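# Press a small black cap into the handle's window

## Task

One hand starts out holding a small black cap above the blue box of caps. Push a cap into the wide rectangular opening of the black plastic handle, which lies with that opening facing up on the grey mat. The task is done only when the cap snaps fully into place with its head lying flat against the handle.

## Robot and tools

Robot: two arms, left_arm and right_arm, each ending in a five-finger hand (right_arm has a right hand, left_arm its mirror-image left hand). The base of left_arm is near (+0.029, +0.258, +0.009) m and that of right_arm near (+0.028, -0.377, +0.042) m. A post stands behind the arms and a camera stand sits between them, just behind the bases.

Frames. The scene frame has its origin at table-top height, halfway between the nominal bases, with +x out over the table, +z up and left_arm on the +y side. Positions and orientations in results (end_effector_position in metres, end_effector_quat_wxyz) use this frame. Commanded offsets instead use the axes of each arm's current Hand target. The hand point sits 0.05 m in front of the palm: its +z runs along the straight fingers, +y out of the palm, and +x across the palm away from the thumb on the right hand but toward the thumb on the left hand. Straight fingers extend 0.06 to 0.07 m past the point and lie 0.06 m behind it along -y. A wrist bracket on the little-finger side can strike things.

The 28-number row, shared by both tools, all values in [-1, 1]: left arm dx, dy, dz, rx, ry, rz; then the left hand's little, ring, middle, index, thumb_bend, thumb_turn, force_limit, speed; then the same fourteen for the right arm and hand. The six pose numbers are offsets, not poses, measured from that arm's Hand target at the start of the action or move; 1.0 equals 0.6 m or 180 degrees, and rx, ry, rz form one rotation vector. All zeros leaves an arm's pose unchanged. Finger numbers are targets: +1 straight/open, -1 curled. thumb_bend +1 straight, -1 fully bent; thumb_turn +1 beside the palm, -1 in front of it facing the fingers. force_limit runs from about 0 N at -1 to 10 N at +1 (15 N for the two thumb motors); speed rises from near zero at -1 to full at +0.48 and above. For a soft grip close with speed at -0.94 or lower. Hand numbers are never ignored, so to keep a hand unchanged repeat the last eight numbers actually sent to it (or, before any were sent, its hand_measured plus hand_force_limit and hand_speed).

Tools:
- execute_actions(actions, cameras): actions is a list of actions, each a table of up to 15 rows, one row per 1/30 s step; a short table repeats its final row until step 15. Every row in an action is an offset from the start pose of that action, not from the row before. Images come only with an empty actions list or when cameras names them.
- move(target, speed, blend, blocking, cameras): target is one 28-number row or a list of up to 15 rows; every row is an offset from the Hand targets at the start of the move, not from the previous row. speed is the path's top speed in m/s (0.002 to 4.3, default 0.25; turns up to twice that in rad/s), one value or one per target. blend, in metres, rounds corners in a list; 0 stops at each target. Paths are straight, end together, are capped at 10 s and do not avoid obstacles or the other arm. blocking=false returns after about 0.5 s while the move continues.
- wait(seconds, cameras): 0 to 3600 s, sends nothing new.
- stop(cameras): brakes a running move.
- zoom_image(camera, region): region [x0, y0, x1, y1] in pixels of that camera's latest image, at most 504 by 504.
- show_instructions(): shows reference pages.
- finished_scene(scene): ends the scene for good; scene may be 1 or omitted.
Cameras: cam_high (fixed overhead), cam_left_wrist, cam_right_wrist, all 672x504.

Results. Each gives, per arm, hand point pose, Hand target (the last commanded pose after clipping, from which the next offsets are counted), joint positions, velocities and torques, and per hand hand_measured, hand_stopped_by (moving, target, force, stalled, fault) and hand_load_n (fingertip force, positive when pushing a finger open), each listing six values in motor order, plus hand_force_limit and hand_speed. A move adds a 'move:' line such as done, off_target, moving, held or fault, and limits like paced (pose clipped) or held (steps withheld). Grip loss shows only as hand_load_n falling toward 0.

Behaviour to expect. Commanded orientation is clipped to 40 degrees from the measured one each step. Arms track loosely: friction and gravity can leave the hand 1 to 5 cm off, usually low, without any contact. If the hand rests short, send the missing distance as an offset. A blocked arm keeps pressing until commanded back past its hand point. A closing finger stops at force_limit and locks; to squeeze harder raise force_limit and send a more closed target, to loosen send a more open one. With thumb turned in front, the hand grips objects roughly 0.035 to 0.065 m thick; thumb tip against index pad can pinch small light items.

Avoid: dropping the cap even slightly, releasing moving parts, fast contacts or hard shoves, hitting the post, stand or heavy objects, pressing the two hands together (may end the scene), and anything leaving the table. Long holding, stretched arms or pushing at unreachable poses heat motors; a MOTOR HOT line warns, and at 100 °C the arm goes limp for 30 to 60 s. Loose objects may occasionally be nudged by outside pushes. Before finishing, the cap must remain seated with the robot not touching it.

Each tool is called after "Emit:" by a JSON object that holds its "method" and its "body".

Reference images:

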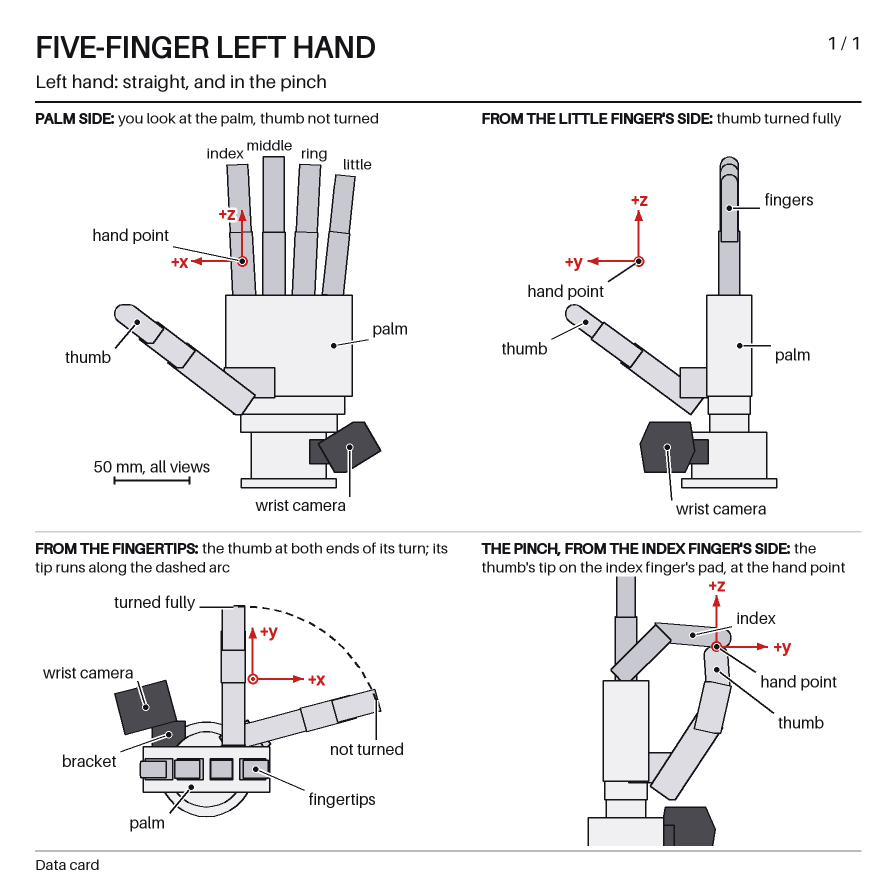

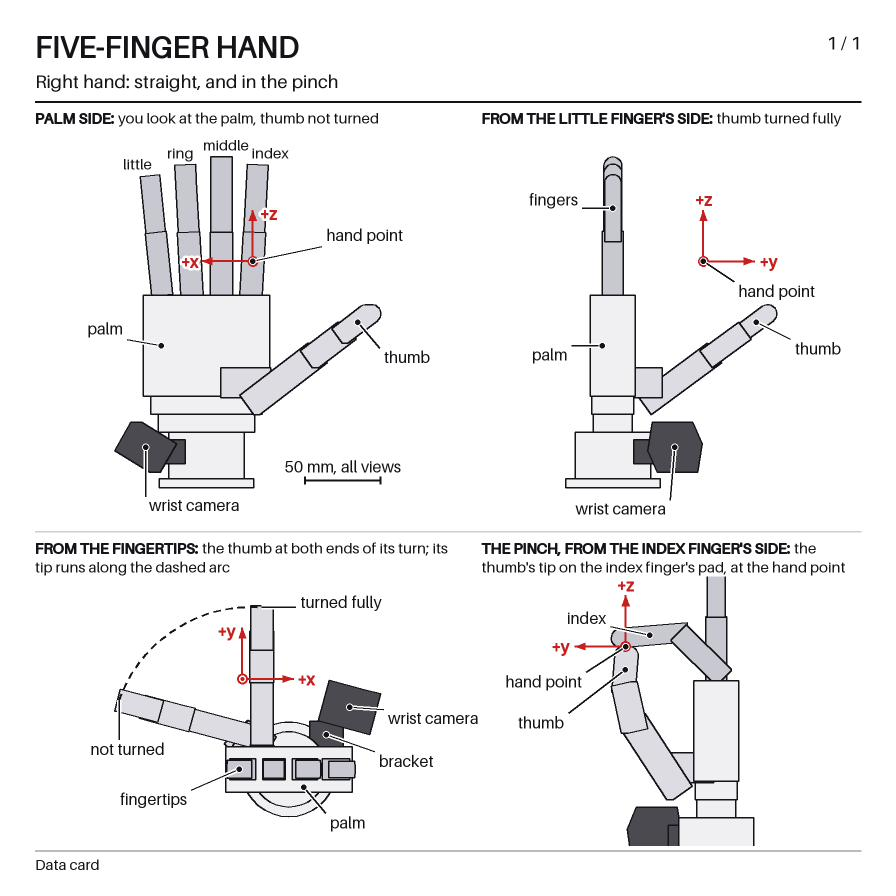

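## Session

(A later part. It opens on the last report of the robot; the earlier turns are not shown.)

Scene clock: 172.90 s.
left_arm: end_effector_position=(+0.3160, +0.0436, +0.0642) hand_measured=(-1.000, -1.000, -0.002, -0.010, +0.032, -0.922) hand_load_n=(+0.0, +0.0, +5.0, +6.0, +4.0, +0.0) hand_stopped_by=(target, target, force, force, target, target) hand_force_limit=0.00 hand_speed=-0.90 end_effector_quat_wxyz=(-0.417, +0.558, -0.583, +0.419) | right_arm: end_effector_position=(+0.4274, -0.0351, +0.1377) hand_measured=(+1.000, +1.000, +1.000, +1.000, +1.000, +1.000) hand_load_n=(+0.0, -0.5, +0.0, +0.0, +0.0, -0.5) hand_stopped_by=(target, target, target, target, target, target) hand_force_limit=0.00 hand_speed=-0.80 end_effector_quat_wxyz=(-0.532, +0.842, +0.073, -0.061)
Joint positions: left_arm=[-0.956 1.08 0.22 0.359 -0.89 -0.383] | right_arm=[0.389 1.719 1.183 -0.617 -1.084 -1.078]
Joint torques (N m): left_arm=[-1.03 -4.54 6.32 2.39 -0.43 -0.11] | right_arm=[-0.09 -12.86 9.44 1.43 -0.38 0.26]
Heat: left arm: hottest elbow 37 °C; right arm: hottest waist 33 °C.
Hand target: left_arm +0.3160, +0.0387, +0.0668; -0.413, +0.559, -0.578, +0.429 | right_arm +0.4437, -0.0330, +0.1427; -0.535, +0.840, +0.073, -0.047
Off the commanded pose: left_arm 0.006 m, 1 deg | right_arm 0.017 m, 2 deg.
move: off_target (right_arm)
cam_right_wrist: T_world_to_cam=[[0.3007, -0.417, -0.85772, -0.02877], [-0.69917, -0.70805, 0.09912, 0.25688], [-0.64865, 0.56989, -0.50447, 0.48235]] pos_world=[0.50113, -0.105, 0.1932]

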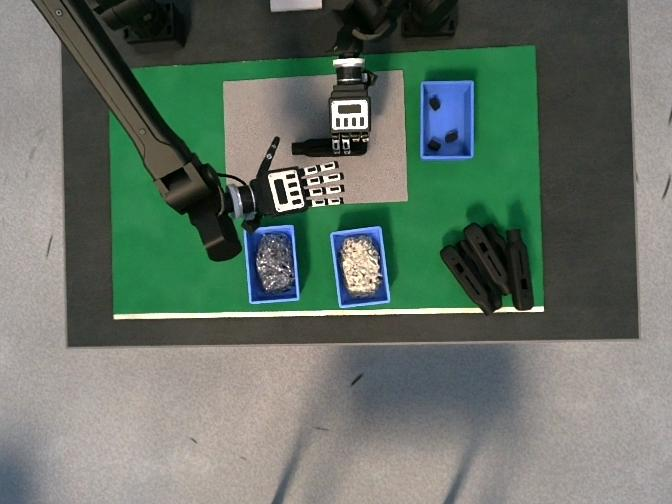

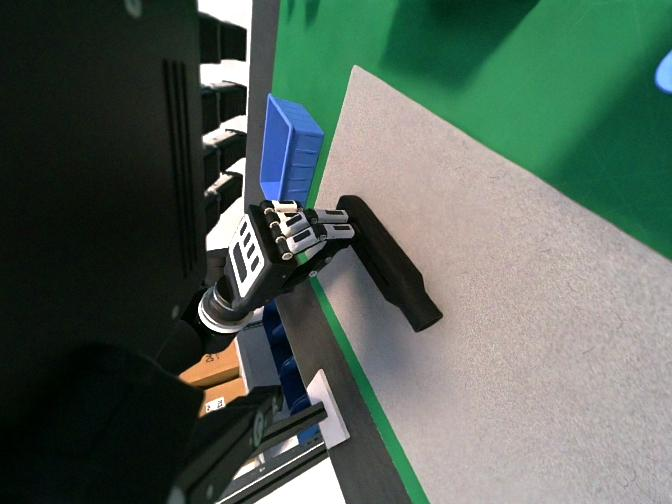

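Emit:
{"method": "move", "body": {"target": [[-0.0015,0.0015,-0.0048,0,0,0,-1.0,-1.0,-0.002,-0.010,0.032,-0.922,0.0,-0.9,-0.1052,0.0493,-0.1058,0,0.2517,0.1172,1,1,1,1,1,1,0,-0.8],[-0.0015,0.0015,-0.0048,0,0,0,-1.0,-1.0,-0.002,-0.010,0.032,-0.922,0.0,-0.9,-0.1832,0.0247,-0.0368,0,0.2517,0.1172,1,1,1,1,1,1,0,-0.8]], "speed": 0.25, "cameras": ["cam_high","cam_right_wrist"]}}

Emit:
{"method": "zoom_image", "body": {"camera": "cam_right_wrist", "region": [290, 180, 400, 280]}}

Scene clock: 183.47 s.
left_arm: end_effector_position=(+0.3137, +0.0440, +0.0628) hand_measured=(-1.000, -1.000, -0.002, -0.010, +0.032, -0.922) hand_load_n=(+0.0, +0.0, +5.5, +6.0, +3.5, +0.0) hand_stopped_by=(target, target, force, force, target, target) hand_force_limit=0.00 hand_speed=-0.90 end_effector_quat_wxyz=(-0.417, +0.558, -0.583, +0.419) | right_arm: end_effector_position=(+0.3364, -0.0808, +0.1301) hand_measured=(+1.000, +1.000, +1.000, +1.000, +1.000, +1.000) hand_load_n=(+0.0, +0.0, +0.0, +0.0, +0.5, +0.0) hand_stopped_by=(target, target, target, target, target, target) hand_force_limit=0.00 hand_speed=-0.80 end_effector_quat_wxyz=(-0.494, +0.801, -0.289, +0.177)
Joint positions: left_arm=[-0.965 1.08 0.216 0.359 -0.898 -0.389] | right_arm=[0.579 1.145 0.465 0.198 -0.248 -0.126]
Joint torques (N m): left_arm=[-1.08 -5.19 6.22 1.94 -0.44 -0.11] | right_arm=[0.67 -6.65 7.49 2.69 0.18 0.25]
Heat: left arm: hottest elbow 36 °C; right arm: hottest waist 33 °C.
Hand target: left_arm +0.3129, +0.0397, +0.0667; -0.413, +0.559, -0.578, +0.429 | right_arm +0.3399, -0.0778, +0.1386; -0.505, +0.793, -0.288, +0.184
Off the commanded pose: left_arm 0.006 m, 1 deg | right_arm 0.010 m, 2 deg.
move: done
cam_right_wrist: T_world_to_cam=[[-0.12766, -0.52643, -0.84058, 0.10608], [-0.99145, 0.09089, 0.09365, 0.32532], [0.0271, 0.84535, -0.53353, 0.24415]] pos_world=[0.32946, -0.18011, 0.18897]

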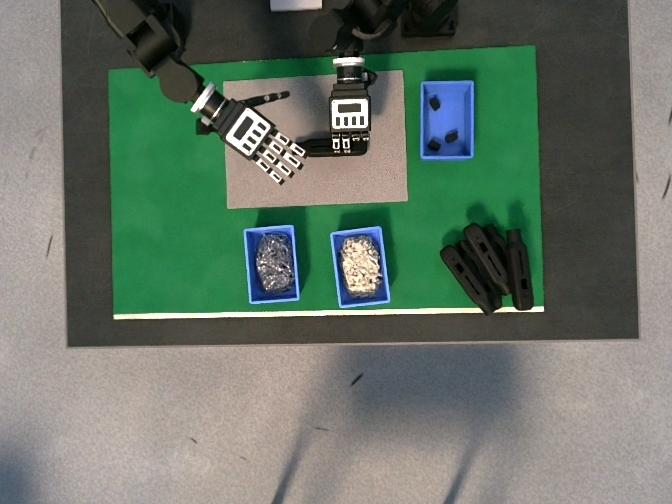

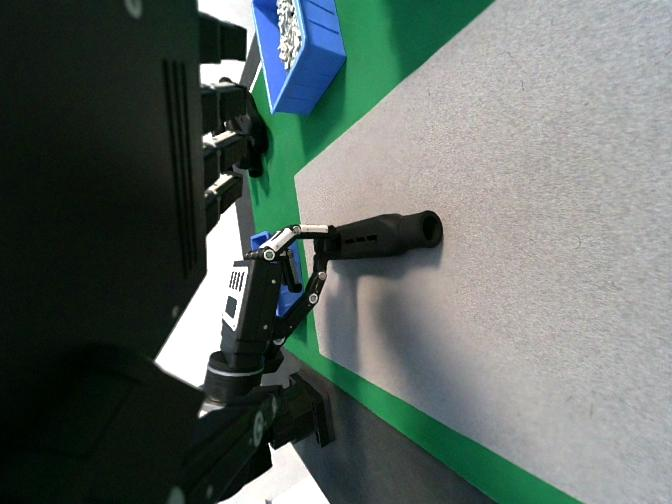

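Scaled by 4.582 from the camera's image (finer frame: 960x720).

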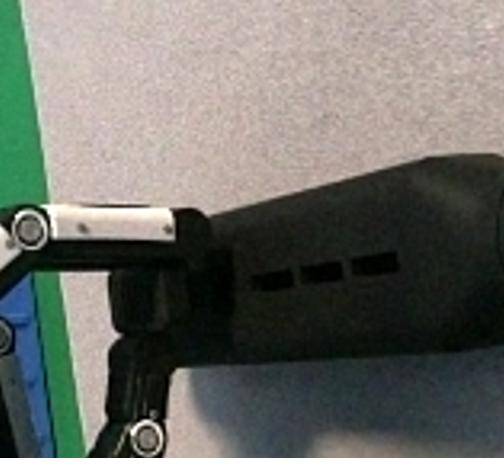

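Emit:
{"method": "zoom_image", "body": {"camera": "cam_right_wrist", "region": [308, 218, 358, 262]}}

Scaled by 10.080 from the camera's image (finer frame: 960x720).

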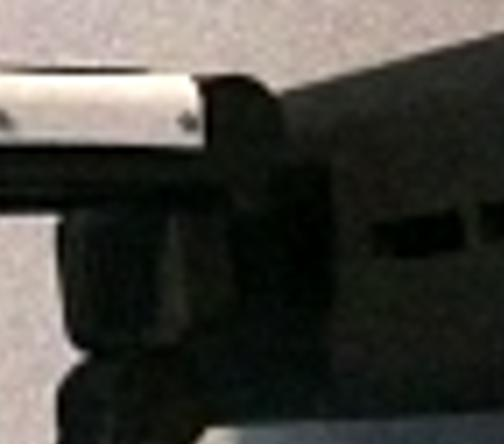

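Emit:
{"method": "zoom_image", "body": {"camera": "cam_right_wrist", "region": [311, 230, 347, 257]}}

Scaled by 14.000 from the camera's image (finer frame: 960x720).

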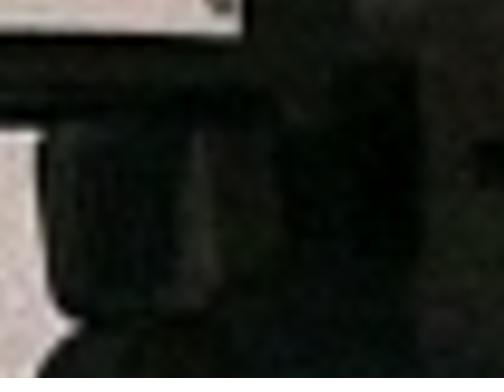

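Emit:
{"method": "move", "body": {"target": [[0,0,0,0,0,0,-1.0,-1.0,0.6,-0.010,0.032,-0.922,0.0,-0.7,0,0,0,0,0,0,1,1,1,1,1,1,0,-0.8]], "cameras": ["cam_right_wrist","cam_high"]}}

Emit:
{"method": "zoom_image", "body": {"camera": "cam_right_wrist", "region": [308, 218, 358, 262]}}

Emit:
{"method": "zoom_image", "body": {"camera": "cam_high", "region": [310, 110, 380, 170]}}

Scene clock: 195.83 s.
left_arm: end_effector_position=(+0.3138, +0.0440, +0.0628) hand_measured=(-1.000, -1.000, +0.600, -0.010, +0.032, -0.922) hand_load_n=(+0.0, +0.0, +0.0, +6.0, +2.0, -1.0) hand_stopped_by=(target, target, target, force, target, target) hand_force_limit=0.00 hand_speed=-0.70 end_effector_quat_wxyz=(-0.417, +0.558, -0.583, +0.419) | right_arm: end_effector_position=(+0.3364, -0.0808, +0.1301) hand_measured=(+1.000, +1.000, +1.000, +1.000, +1.000, +1.000) hand_load_n=(+0.0, +0.0, +0.0, +0.0, +0.0, +0.0) hand_stopped_by=(target, target, target, target, target, target) hand_force_limit=0.00 hand_speed=-0.80 end_effector_quat_wxyz=(-0.494, +0.801, -0.289, +0.177)
Joint positions: left_arm=[-0.965 1.08 0.216 0.359 -0.898 -0.389] | right_arm=[0.579 1.145 0.465 0.198 -0.248 -0.126]
Joint torques (N m): left_arm=[-1.26 -5.01 6.24 1.92 -0.44 -0.11] | right_arm=[0.67 -6.65 7.49 2.67 0.19 0.25]
Heat: left arm: hottest elbow 36 °C; right arm: hottest waist 33 °C.
Hand target: left_arm +0.3130, +0.0398, +0.0668; -0.413, +0.559, -0.578, +0.428 | right_arm +0.3399, -0.0778, +0.1386; -0.505, +0.793, -0.288, +0.184
Off the commanded pose: left_arm 0.006 m, 1 deg | right_arm 0.010 m, 2 deg.
move: done
cam_right_wrist: T_world_to_cam=[[-0.12795, -0.52624, -0.84066, 0.10622], [-0.99141, 0.09103, 0.09392, 0.32518], [0.0271, 0.84545, -0.53336, 0.24414]] pos_world=[0.32936, -0.18011, 0.18897]
Images, in order (width x height): cam_high 672x504, cam_right_wrist 672x504.

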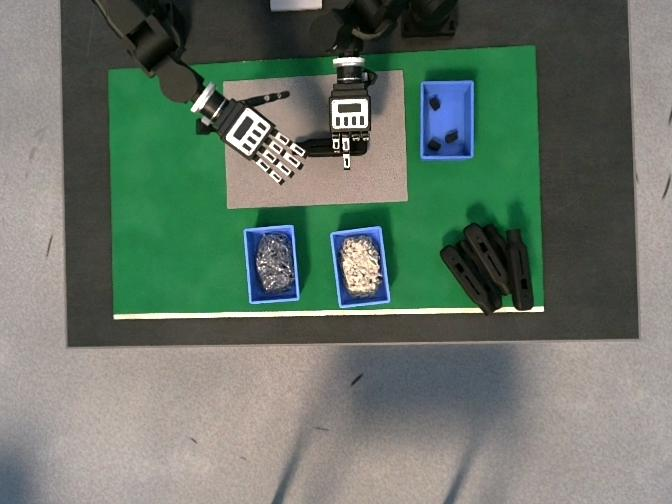

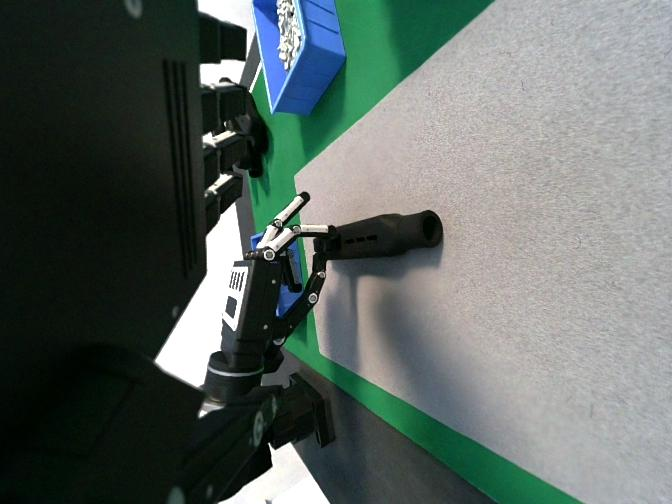

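Scaled by 10.080 from the camera's image (finer frame: 960x720).

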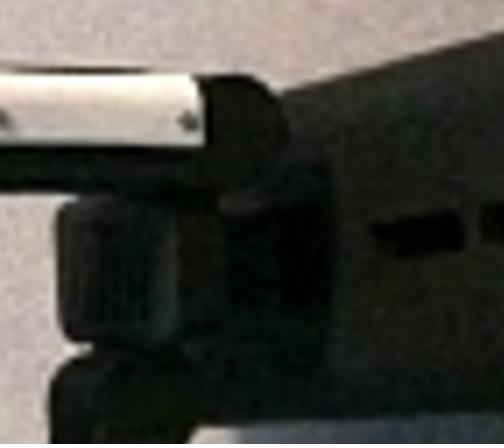

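Scaled by 7.200 from the camera's image (finer frame: 960x720).

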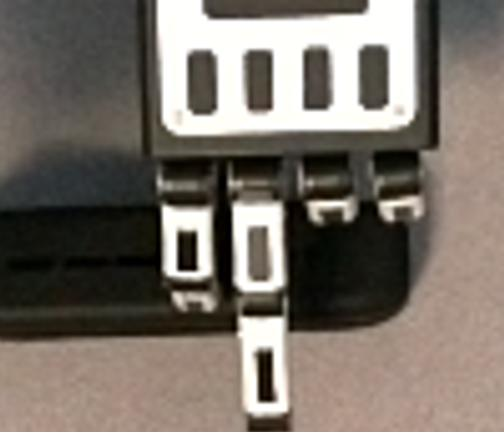

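Emit:
{"method": "zoom_image", "body": {"camera": "cam_right_wrist", "region": [311, 230, 347, 257]}}

Scaled by 14.000 from the camera's image (finer frame: 960x720).

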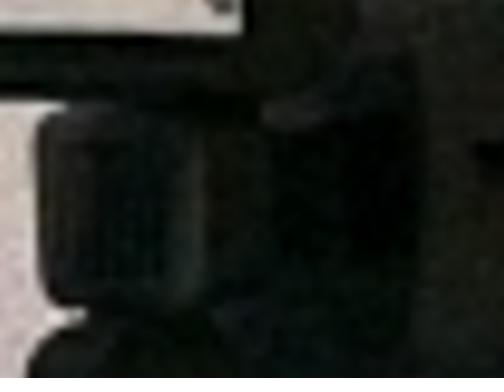

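Emit:
{"method": "move", "body": {"target": [[-0.0016,0.0053,-0.0002,0,0,0,-1.0,-1.0,0.6,-0.010,0.032,-0.922,0.0,-0.7,0,0,0,0,0,0,1,1,1,1,1,1,0,-0.8]], "speed": 0.02, "cameras": ["cam_right_wrist"]}}

Emit:
{"method": "zoom_image", "body": {"camera": "cam_right_wrist", "region": [308, 218, 358, 262]}}

Scene clock: 201.00 s.
left_arm: end_effector_position=(+0.3119, +0.0460, +0.0603) hand_measured=(-1.000, -1.000, +0.600, -0.010, +0.032, -0.922) hand_load_n=(+0.0, +0.0, +0.0, +6.0, +2.0, -0.5) hand_stopped_by=(target, target, target, force, target, target) hand_force_limit=0.00 hand_speed=-0.70 end_effector_quat_wxyz=(-0.417, +0.558, -0.584, +0.418) | right_arm: end_effector_position=(+0.3364, -0.0808, +0.1301) hand_measured=(+1.000, +1.000, +1.000, +1.000, +1.000, +1.000) hand_load_n=(+0.0, +0.0, -0.5, +0.0, +0.0, -0.5) hand_stopped_by=(target, target, target, target, target, target) hand_force_limit=0.00 hand_speed=-0.80 end_effector_quat_wxyz=(-0.494, +0.801, -0.289, +0.177)
Joint positions: left_arm=[-0.966 1.08 0.208 0.363 -0.899 -0.39] | right_arm=[0.579 1.145 0.465 0.198 -0.248 -0.126]
Joint torques (N m): left_arm=[-0.91 -4.48 6.31 2.28 -0.46 -0.1] | right_arm=[0.67 -6.71 7.49 2.67 0.18 0.25]
Heat: left arm: hottest elbow 36 °C; right arm: hottest waist 33 °C.
Hand target: left_arm +0.3119, +0.0407, +0.0637; -0.413, +0.559, -0.578, +0.428 | right_arm +0.3399, -0.0778, +0.1386; -0.505, +0.793, -0.288, +0.184
Off the commanded pose: left_arm 0.006 m, 2 deg | right_arm 0.010 m, 2 deg.
move: done
cam_right_wrist: T_world_to_cam=[[-0.12795, -0.52624, -0.84066, 0.10622], [-0.99141, 0.09103, 0.09392, 0.32518], [0.0271, 0.84545, -0.53336, 0.24414]] pos_world=[0.32936, -0.18011, 0.18897]

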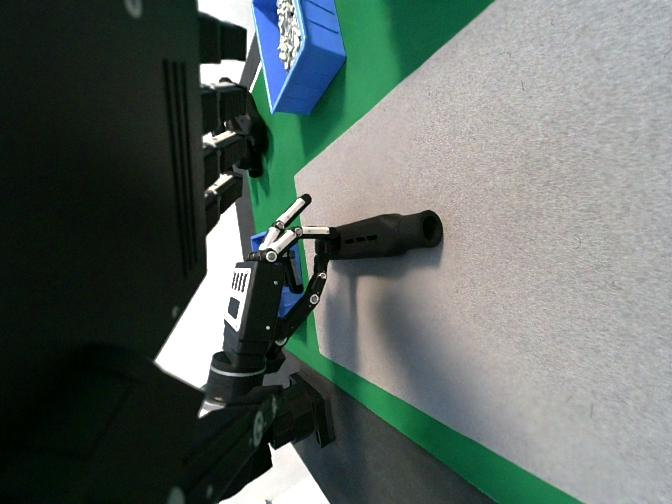

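Scaled by 10.080 from the camera's image (finer frame: 960x720).

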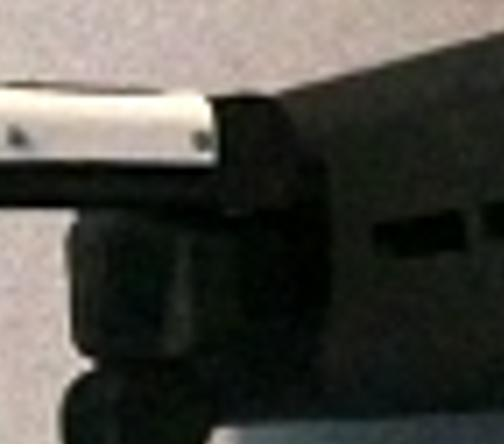

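Emit:
{"method": "move", "body": {"target": [[0.0,0.0027,0.003,0,0,0,-1.0,-1.0,0.6,-0.010,0.032,-0.922,0.0,-0.7,0,0,0,0,0,0,1,1,1,1,1,1,0,-0.8]], "speed": 0.02, "cameras": ["cam_right_wrist"]}}

Emit:
{"method": "zoom_image", "body": {"camera": "cam_right_wrist", "region": [308, 218, 358, 262]}}

Scene clock: 202.73 s.
left_arm: end_effector_position=(+0.3130, +0.0444, +0.0601) hand_measured=(-1.000, -1.000, +0.600, -0.010, +0.032, -0.922) hand_load_n=(+0.0, +0.0, +0.0, +6.5, +2.0, -1.0) hand_stopped_by=(target, target, target, force, target, target) hand_force_limit=0.00 hand_speed=-0.70 end_effector_quat_wxyz=(-0.416, +0.558, -0.582, +0.420) | right_arm: end_effector_position=(+0.3364, -0.0808, +0.1301) hand_measured=(+1.000, +1.000, +1.000, +1.000, +1.000, +1.000) hand_load_n=(+0.0, +0.0, +0.0, +0.0, +0.0, +0.0) hand_stopped_by=(target, target, target, target, target, target) hand_force_limit=0.00 hand_speed=-0.80 end_effector_quat_wxyz=(-0.494, +0.801, -0.289, +0.177)
Joint positions: left_arm=[-0.966 1.092 0.208 0.382 -0.899 -0.39] | right_arm=[0.579 1.145 0.465 0.198 -0.248 -0.126]
Joint torques (N m): left_arm=[-0.67 -4.42 6.02 2.35 -0.27 -0.08] | right_arm=[0.73 -6.71 7.49 2.69 0.18 0.25]
Heat: left arm: hottest elbow 36 °C; right arm: hottest waist 33 °C.
Hand target: left_arm +0.3131, +0.0407, +0.0616; -0.413, +0.559, -0.578, +0.428 | right_arm +0.3399, -0.0778, +0.1386; -0.505, +0.793, -0.288, +0.184
Off the commanded pose: left_arm 0.004 m, 1 deg | right_arm 0.010 m, 2 deg.
move: done
cam_right_wrist: T_world_to_cam=[[-0.12795, -0.52624, -0.84066, 0.10622], [-0.99141, 0.09103, 0.09392, 0.32518], [0.0271, 0.84545, -0.53336, 0.24414]] pos_world=[0.32936, -0.18011, 0.18897]

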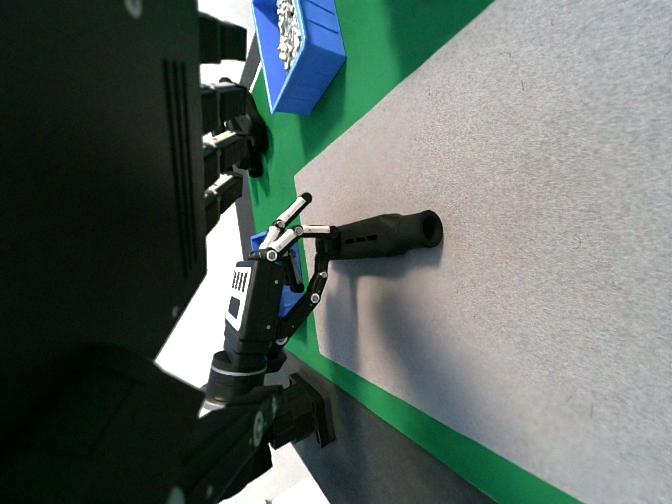

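Scaled by 10.080 from the camera's image (finer frame: 960x720).

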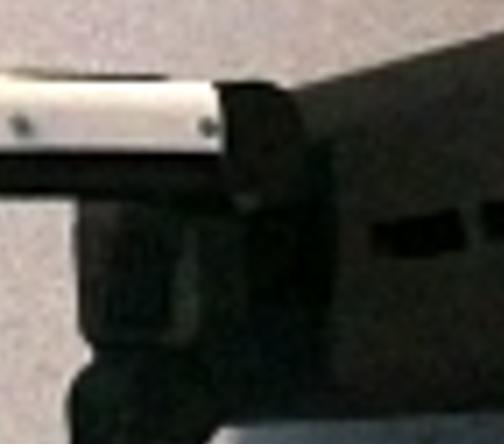

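Emit:
{"method": "move", "body": {"target": [[0.0,0.0043,0.001,0,0,0,-1.0,-1.0,0.6,-0.010,0.032,-0.922,0.0,-0.7,0,0,0,0,0,0,1,1,1,1,1,1,0,-0.8]], "speed": 0.02, "cameras": ["cam_right_wrist"]}}

Emit:
{"method": "zoom_image", "body": {"camera": "cam_right_wrist", "region": [308, 218, 358, 262]}}

Scene clock: 204.27 s.
left_arm: end_effector_position=(+0.3129, +0.0446, +0.0574) hand_measured=(-1.000, -1.000, +0.600, -0.010, +0.032, -0.922) hand_load_n=(+0.0, +0.0, +0.0, +6.5, +2.0, -1.0) hand_stopped_by=(target, target, target, force, target, target) hand_force_limit=0.00 hand_speed=-0.70 end_effector_quat_wxyz=(-0.416, +0.558, -0.582, +0.420) | right_arm: end_effector_position=(+0.3364, -0.0808, +0.1301) hand_measured=(+1.000, +1.000, +1.000, +1.000, +1.000, +1.000) hand_load_n=(+0.0, +0.0, +0.0, +0.0, +0.0, +0.0) hand_stopped_by=(target, target, target, target, target, target) hand_force_limit=0.00 hand_speed=-0.80 end_effector_quat_wxyz=(-0.494, +0.801, -0.289, +0.177)
Joint positions: left_arm=[-0.966 1.105 0.204 0.399 -0.899 -0.39] | right_arm=[0.579 1.145 0.465 0.198 -0.248 -0.126]
Joint torques (N m): left_arm=[-0.79 -4.78 5.93 2.37 -0.3 -0.07] | right_arm=[0.73 -6.71 7.49 2.69 0.18 0.25]
Heat: left arm: hottest elbow 36 °C; right arm: hottest waist 33 °C.
Hand target: left_arm +0.3130, +0.0406, +0.0590; -0.413, +0.559, -0.578, +0.428 | right_arm +0.3399, -0.0778, +0.1386; -0.505, +0.793, -0.288, +0.184
Off the commanded pose: left_arm 0.004 m, 1 deg | right_arm 0.010 m, 2 deg.
move: done
cam_right_wrist: T_world_to_cam=[[-0.12795, -0.52624, -0.84066, 0.10622], [-0.99141, 0.09103, 0.09392, 0.32518], [0.0271, 0.84545, -0.53336, 0.24414]] pos_world=[0.32936, -0.18011, 0.18897]

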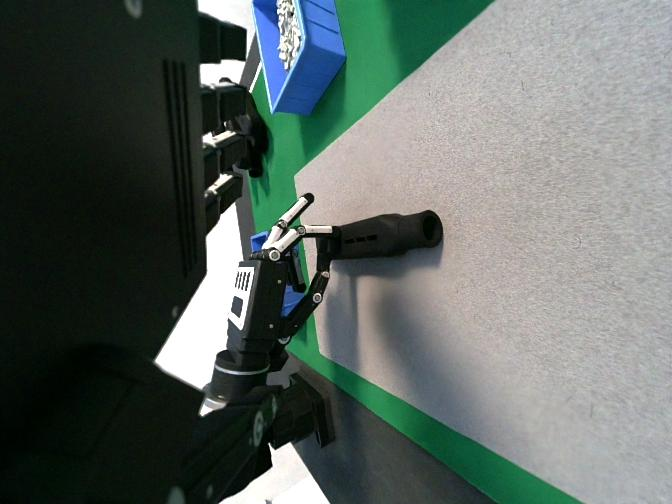

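Scaled by 10.080 from the camera's image (finer frame: 960x720).

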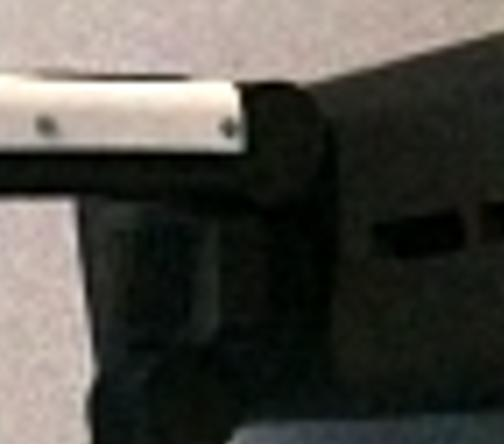

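Emit:
{"method": "zoom_image", "body": {"camera": "cam_right_wrist", "region": [311, 230, 347, 257]}}

Scaled by 14.000 from the camera's image (finer frame: 960x720).

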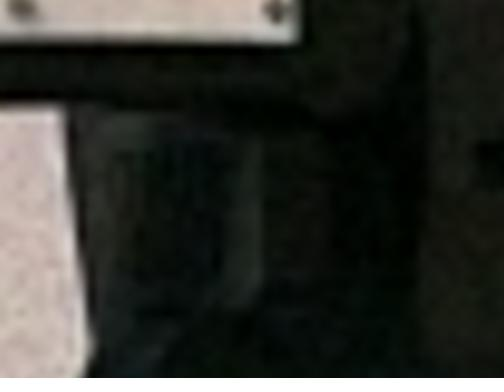

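Emit:
{"method": "move", "body": {"target": [[0.0,0.0032,0.001,0,0,0,-1.0,-1.0,0.6,-0.010,0.032,-0.922,0.0,-0.7,0,0,0,0,0,0,1,1,1,1,1,1,0,-0.8]], "speed": 0.02, "cameras": ["cam_right_wrist"]}}

Emit:
{"method": "zoom_image", "body": {"camera": "cam_right_wrist", "region": [311, 230, 347, 257]}}

Scene clock: 206.30 s.
left_arm: end_effector_position=(+0.3137, +0.0434, +0.0572) hand_measured=(-1.000, -1.000, +0.600, -0.010, +0.032, -0.922) hand_load_n=(+0.0, +0.0, +0.0, +6.0, +1.5, -1.0) hand_stopped_by=(target, target, target, force, target, target) hand_force_limit=0.00 hand_speed=-0.70 end_effector_quat_wxyz=(-0.416, +0.558, -0.580, +0.422) | right_arm: end_effector_position=(+0.3364, -0.0808, +0.1301) hand_measured=(+1.000, +1.000, +1.000, +1.000, +1.000, +1.000) hand_load_n=(+0.0, +0.0, +0.0, +0.0, +0.0, -0.5) hand_stopped_by=(target, target, target, target, target, target) hand_force_limit=0.00 hand_speed=-0.80 end_effector_quat_wxyz=(-0.494, +0.801, -0.289, +0.177)
Joint positions: left_arm=[-0.966 1.115 0.204 0.413 -0.899 -0.39] | right_arm=[0.579 1.145 0.465 0.198 -0.248 -0.126]
Joint torques (N m): left_arm=[-0.56 -4.19 5.82 2.35 -0.29 -0.05] | right_arm=[0.73 -6.77 7.5 2.66 0.18 0.25]
Heat: left arm: hottest elbow 36 °C; right arm: hottest waist 33 °C.
Hand target: left_arm +0.3130, +0.0406, +0.0571; -0.413, +0.559, -0.578, +0.429 | right_arm +0.3399, -0.0778, +0.1386; -0.505, +0.793, -0.288, +0.184
Off the commanded pose: left_arm 0.003 m, 1 deg | right_arm 0.010 m, 2 deg.
move: done
cam_right_wrist: T_world_to_cam=[[-0.12795, -0.52624, -0.84066, 0.10622], [-0.99141, 0.09103, 0.09392, 0.32518], [0.0271, 0.84545, -0.53336, 0.24414]] pos_world=[0.32936, -0.18011, 0.18897]

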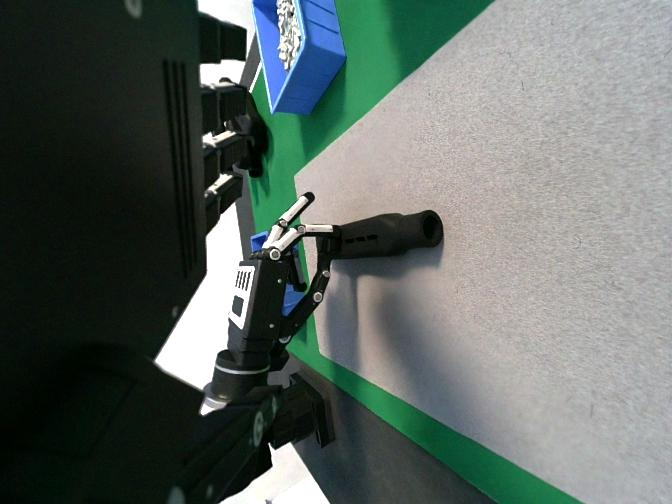

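Scaled by 14.000 from the camera's image (finer frame: 960x720).

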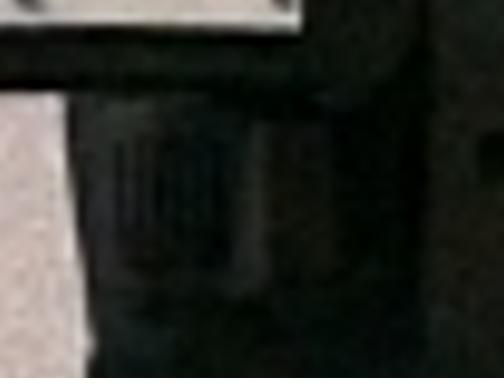

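Emit:
{"method": "move", "body": {"target": [[0.0,0.0006,-0.0021,0,0,0,-1.0,-1.0,0.6,-0.010,0.032,-0.922,0.0,-0.7,0,0,0,0,0,0,1,1,1,1,1,1,0,-0.8]], "speed": 0.02, "cameras": ["cam_right_wrist"]}}

Emit:
{"method": "zoom_image", "body": {"camera": "cam_right_wrist", "region": [311, 230, 347, 257]}}

Scene clock: 208.37 s.
left_arm: end_effector_position=(+0.3133, +0.0443, +0.0566) hand_measured=(-1.000, -1.000, +0.600, -0.010, +0.032, -0.922) hand_load_n=(+0.0, +0.0, +0.0, +6.5, +1.5, -1.0) hand_stopped_by=(target, target, target, force, target, target) hand_force_limit=0.00 hand_speed=-0.70 end_effector_quat_wxyz=(-0.417, +0.559, -0.580, +0.422) | right_arm: end_effector_position=(+0.3364, -0.0808, +0.1301) hand_measured=(+1.000, +1.000, +1.000, +1.000, +1.000, +1.000) hand_load_n=(+0.0, +0.0, +0.0, +0.0, +0.0, +0.0) hand_stopped_by=(target, target, target, target, target, target) hand_force_limit=0.00 hand_speed=-0.80 end_effector_quat_wxyz=(-0.494, +0.801, -0.289, +0.177)
Joint positions: left_arm=[-0.967 1.115 0.202 0.413 -0.901 -0.392] | right_arm=[0.579 1.145 0.465 0.198 -0.248 -0.126]
Joint torques (N m): left_arm=[-1.03 -4.6 5.74 2.14 -0.39 -0.08] | right_arm=[0.67 -6.65 7.47 2.69 0.18 0.25]
Heat: left arm: hottest elbow 36 °C; right arm: hottest waist 33 °C.
Hand target: left_arm +0.3117, +0.0407, +0.0571; -0.413, +0.559, -0.578, +0.429 | right_arm +0.3399, -0.0778, +0.1386; -0.505, +0.793, -0.288, +0.184
Off the commanded pose: left_arm 0.004 m, 1 deg | right_arm 0.010 m, 2 deg.
move: done
cam_right_wrist: T_world_to_cam=[[-0.12795, -0.52624, -0.84066, 0.10622], [-0.99141, 0.09103, 0.09392, 0.32518], [0.0271, 0.84545, -0.53336, 0.24414]] pos_world=[0.32936, -0.18011, 0.18897]

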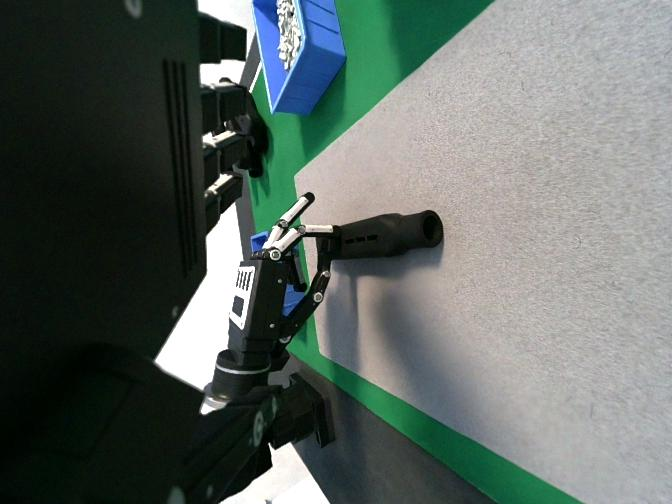

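Scaled by 14.000 from the camera's image (finer frame: 960x720).

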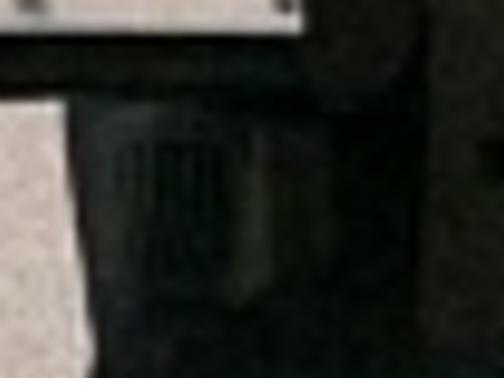

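Emit:
{"method": "move", "body": {"target": [[0.0,0.0032,0.001,0,0,0,-1.0,-1.0,0.6,-0.010,0.032,-0.922,0.0,-0.7,0,0,0,0,0,0,1,1,1,1,1,1,0,-0.8]], "speed": 0.02, "cameras": ["cam_right_wrist"]}}

Emit:
{"method": "zoom_image", "body": {"camera": "cam_right_wrist", "region": [311, 230, 347, 257]}}

Scene clock: 210.13 s.
left_arm: end_effector_position=(+0.3137, +0.0443, +0.0562) hand_measured=(-1.000, -1.000, +0.600, -0.010, +0.032, -0.922) hand_load_n=(+0.0, +0.5, +0.0, +6.0, +1.0, -1.0) hand_stopped_by=(target, target, target, force, target, target) hand_force_limit=0.00 hand_speed=-0.70 end_effector_quat_wxyz=(-0.417, +0.559, -0.578, +0.423) | right_arm: end_effector_position=(+0.3364, -0.0808, +0.1301) hand_measured=(+1.000, +1.000, +1.000, +1.000, +1.000, +1.000) hand_load_n=(+0.0, +0.0, +0.0, +0.0, +0.0, +0.0) hand_stopped_by=(target, target, target, target, target, target) hand_force_limit=0.00 hand_speed=-0.80 end_effector_quat_wxyz=(-0.494, +0.801, -0.289, +0.177)
Joint positions: left_arm=[-0.967 1.121 0.201 0.424 -0.904 -0.392] | right_arm=[0.579 1.145 0.465 0.198 -0.248 -0.126]
Joint torques (N m): left_arm=[-1.08 -4.31 5.72 2.21 -0.29 -0.07] | right_arm=[0.67 -6.65 7.47 2.69 0.18 0.25]
Heat: left arm: hottest elbow 36 °C; right arm: hottest waist 33 °C.
Hand target: left_arm +0.3117, +0.0407, +0.0550; -0.413, +0.559, -0.578, +0.428 | right_arm +0.3399, -0.0778, +0.1386; -0.505, +0.793, -0.288, +0.184
Off the commanded pose: left_arm 0.004 m, 1 deg | right_arm 0.010 m, 2 deg.
move: done
cam_right_wrist: T_world_to_cam=[[-0.12795, -0.52624, -0.84066, 0.10622], [-0.99141, 0.09103, 0.09392, 0.32518], [0.0271, 0.84545, -0.53336, 0.24414]] pos_world=[0.32936, -0.18011, 0.18897]

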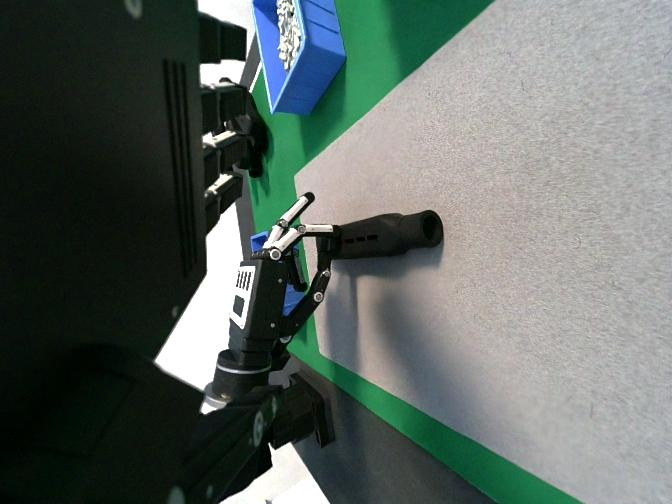

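Scaled by 14.000 from the camera's image (finer frame: 960x720).

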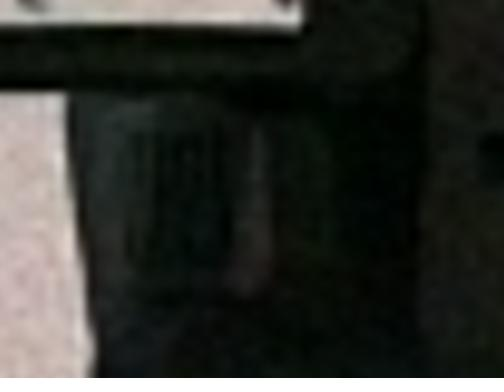

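Emit:
{"method": "move", "body": {"target": [[0.0,-0.0024,-0.0008,0,0,0,-1.0,-1.0,0.6,0.10,0.032,-0.922,0.0,-0.85,0,0,0,0,0,0,1,1,1,1,1,1,0,-0.8]], "speed": 0.02, "cameras": ["cam_right_wrist"]}}

Emit:
{"method": "zoom_image", "body": {"camera": "cam_right_wrist", "region": [308, 218, 358, 262]}}

Scene clock: 212.90 s.
left_arm: end_effector_position=(+0.3136, +0.0440, +0.0563) hand_measured=(-1.000, -1.000, +0.600, +0.100, +0.032, -0.922) hand_load_n=(+0.0, +0.0, +0.0, +0.0, +0.0, +0.0) hand_stopped_by=(target, target, target, target, target, target) hand_force_limit=0.00 hand_speed=-0.85 end_effector_quat_wxyz=(-0.417, +0.559, -0.578, +0.423) | right_arm: end_effector_position=(+0.3364, -0.0808, +0.1301) hand_measured=(+1.000, +1.000, +1.000, +1.000, +1.000, +1.000) hand_load_n=(+0.0, +0.0, +0.0, +0.0, +0.0, +0.0) hand_stopped_by=(target, target, target, target, target, target) hand_force_limit=0.00 hand_speed=-0.80 end_effector_quat_wxyz=(-0.494, +0.801, -0.289, +0.177)
Joint positions: left_arm=[-0.968 1.121 0.201 0.425 -0.904 -0.392] | right_arm=[0.579 1.145 0.465 0.198 -0.248 -0.126]
Joint torques (N m): left_arm=[-0.85 -4.72 5.81 1.81 -0.31 -0.11] | right_arm=[0.67 -6.71 7.47 2.69 0.19 0.25]
Heat: left arm: hottest elbow 36 °C; right arm: hottest waist 33 °C.
Hand target: left_arm +0.3117, +0.0406, +0.0566; -0.413, +0.559, -0.578, +0.429 | right_arm +0.3399, -0.0778, +0.1386; -0.505, +0.793, -0.288, +0.184
Off the commanded pose: left_arm 0.004 m, 1 deg | right_arm 0.010 m, 2 deg.
move: done
cam_right_wrist: T_world_to_cam=[[-0.12795, -0.52624, -0.84066, 0.10622], [-0.99141, 0.09103, 0.09392, 0.32518], [0.0271, 0.84545, -0.53336, 0.24414]] pos_world=[0.32936, -0.18011, 0.18897]

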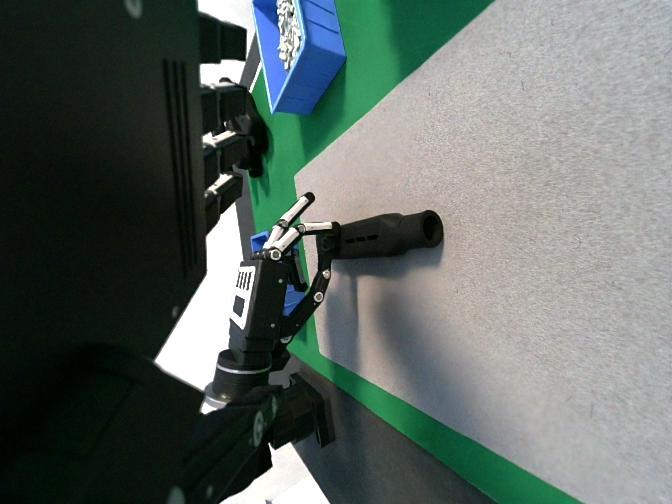

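Scaled by 10.080 from the camera's image (finer frame: 960x720).

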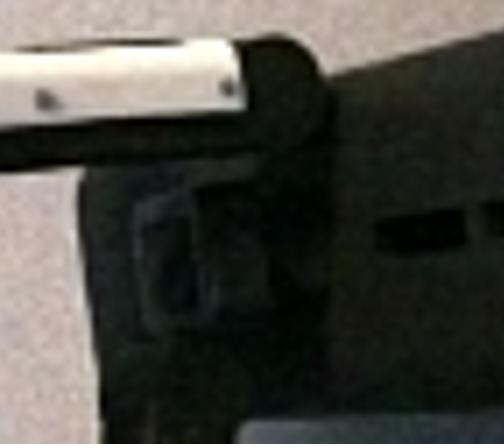

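Emit:
{"method": "zoom_image", "body": {"camera": "cam_right_wrist", "region": [314, 232, 344, 256]}}

Scaled by 16.800 from the camera's image (finer frame: 960x720).

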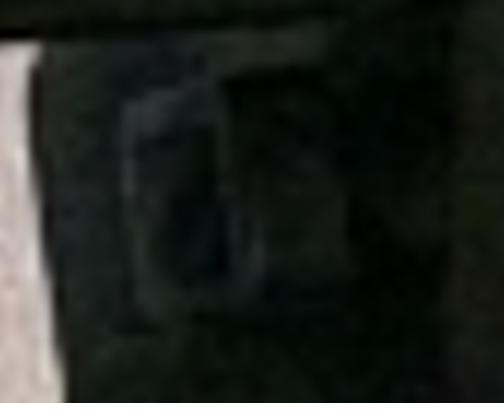

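Emit:
{"method": "move", "body": {"target": [[0.0,0,0,0,0,0,-1.0,-1.0,0.6,-0.03,0.032,-0.922,-0.6,-0.94,0,0,0,0,0,0,1,1,1,1,1,1,0,-0.8]], "speed": 0.02, "cameras": ["cam_right_wrist"]}}

Emit:
{"method": "zoom_image", "body": {"camera": "cam_right_wrist", "region": [308, 218, 358, 262]}}

Scene clock: 216.90 s.
left_arm: end_effector_position=(+0.3136, +0.0440, +0.0563) hand_measured=(-1.000, -1.000, +0.600, +0.016, +0.032, -0.922) hand_load_n=(+0.0, +0.0, +0.0, +2.0, +0.5, +0.0) hand_stopped_by=(target, target, target, force, target, target) hand_force_limit=-0.60 hand_speed=-0.94 end_effector_quat_wxyz=(-0.417, +0.559, -0.578, +0.423) | right_arm: end_effector_position=(+0.3364, -0.0808, +0.1301) hand_measured=(+1.000, +1.000, +1.000, +1.000, +1.000, +1.000) hand_load_n=(+0.0, +0.0, +0.0, +0.0, +0.0, +0.0) hand_stopped_by=(target, target, target, target, target, target) hand_force_limit=0.00 hand_speed=-0.80 end_effector_quat_wxyz=(-0.494, +0.801, -0.289, +0.177)
Joint positions: left_arm=[-0.968 1.121 0.201 0.425 -0.904 -0.392] | right_arm=[0.579 1.145 0.465 0.198 -0.248 -0.126]
Joint torques (N m): left_arm=[-1.38 -5.19 5.82 1.73 -0.32 -0.09] | right_arm=[0.67 -6.71 7.49 2.7 0.18 0.25]
Heat: left arm: hottest elbow 36 °C; right arm: hottest waist 33 °C.
Hand target: left_arm +0.3117, +0.0407, +0.0566; -0.413, +0.559, -0.578, +0.429 | right_arm +0.3399, -0.0778, +0.1386; -0.505, +0.793, -0.288, +0.184
Off the commanded pose: left_arm 0.004 m, 1 deg | right_arm 0.010 m, 2 deg.
move: done
cam_right_wrist: T_world_to_cam=[[-0.12795, -0.52624, -0.84066, 0.10622], [-0.99141, 0.09103, 0.09392, 0.32518], [0.0271, 0.84545, -0.53336, 0.24414]] pos_world=[0.32936, -0.18011, 0.18897]

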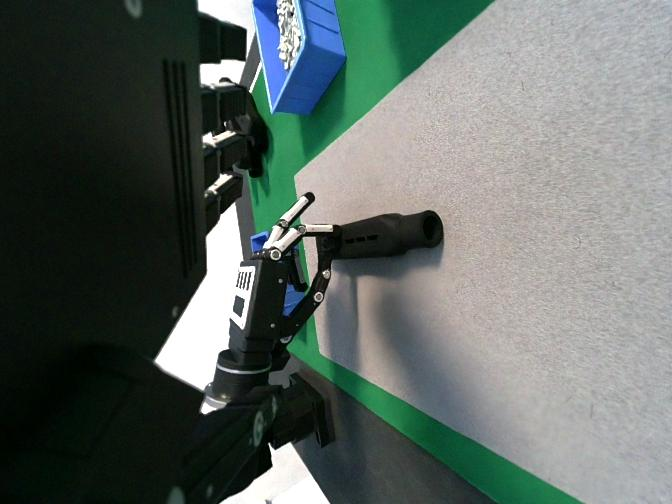

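Scaled by 10.080 from the camera's image (finer frame: 960x720).

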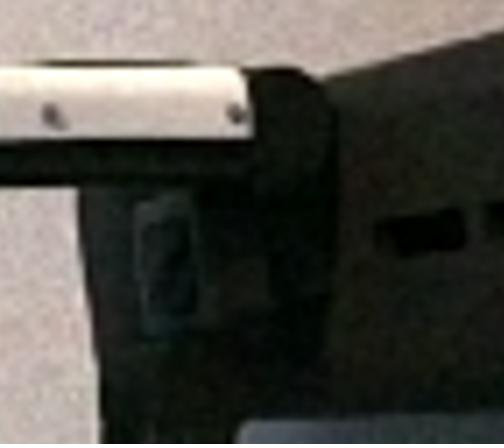

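Emit:
{"method": "move", "body": {"target": [[-0.005,0,0,0,0,0,-1.0,-1.0,0.6,-0.03,0.032,-0.922,-0.6,-0.94,0,0,0,0,0,0,1,1,1,1,1,1,0,-0.8]], "speed": 0.02, "cameras": ["cam_right_wrist"]}}

Emit:
{"method": "zoom_image", "body": {"camera": "cam_right_wrist", "region": [308, 218, 358, 262]}}

Scene clock: 218.73 s.
left_arm: end_effector_position=(+0.3128, +0.0440, +0.0559) hand_measured=(-1.000, -1.000, +0.600, +0.016, +0.032, -0.922) hand_load_n=(+0.0, +0.0, +0.0, +2.0, +0.5, +0.0) hand_stopped_by=(target, target, target, force, target, target) hand_force_limit=-0.60 hand_speed=-0.94 end_effector_quat_wxyz=(-0.415, +0.559, -0.579, +0.424) | right_arm: end_effector_position=(+0.3364, -0.0808, +0.1301) hand_measured=(+1.000, +1.000, +1.000, +1.000, +1.000, +1.000) hand_load_n=(+0.0, +0.0, +0.0, +0.0, +0.0, +0.0) hand_stopped_by=(target, target, target, target, target, target) hand_force_limit=0.00 hand_speed=-0.80 end_effector_quat_wxyz=(-0.494, +0.801, -0.289, +0.177)
Joint positions: left_arm=[-0.968 1.118 0.198 0.425 -0.899 -0.392] | right_arm=[0.579 1.145 0.465 0.198 -0.248 -0.126]
Joint torques (N m): left_arm=[-0.38 -5.3 5.46 1.89 -0.18 -0.04] | right_arm=[0.67 -6.71 7.47 2.7 0.18 0.25]
Heat: left arm: hottest elbow 36 °C; right arm: hottest waist 33 °C.
Hand target: left_arm +0.3117, +0.0437, +0.0565; -0.413, +0.559, -0.578, +0.428 | right_arm +0.3399, -0.0778, +0.1386; -0.505, +0.793, -0.288, +0.184
Off the commanded pose: left_arm 0.001 m, 1 deg | right_arm 0.010 m, 2 deg.
move: done
cam_right_wrist: T_world_to_cam=[[-0.12795, -0.52624, -0.84066, 0.10622], [-0.99141, 0.09103, 0.09392, 0.32518], [0.0271, 0.84545, -0.53336, 0.24414]] pos_world=[0.32936, -0.18011, 0.18897]

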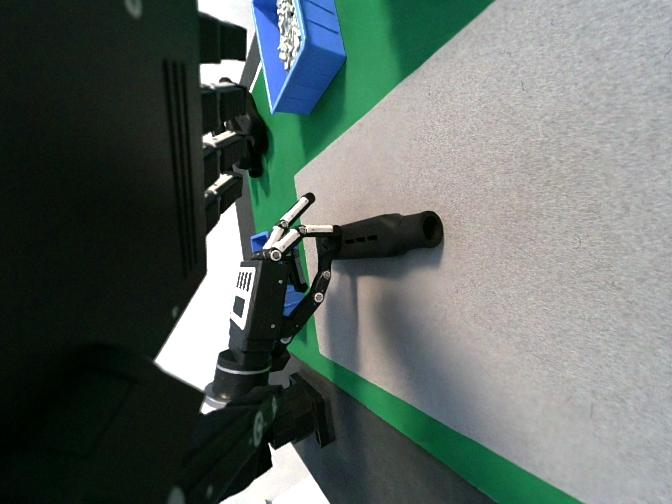

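Scaled by 10.080 from the camera's image (finer frame: 960x720).

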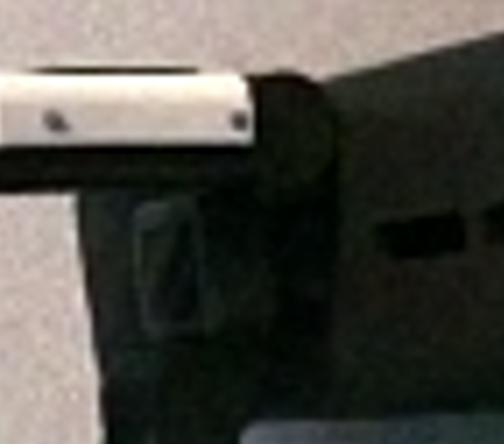

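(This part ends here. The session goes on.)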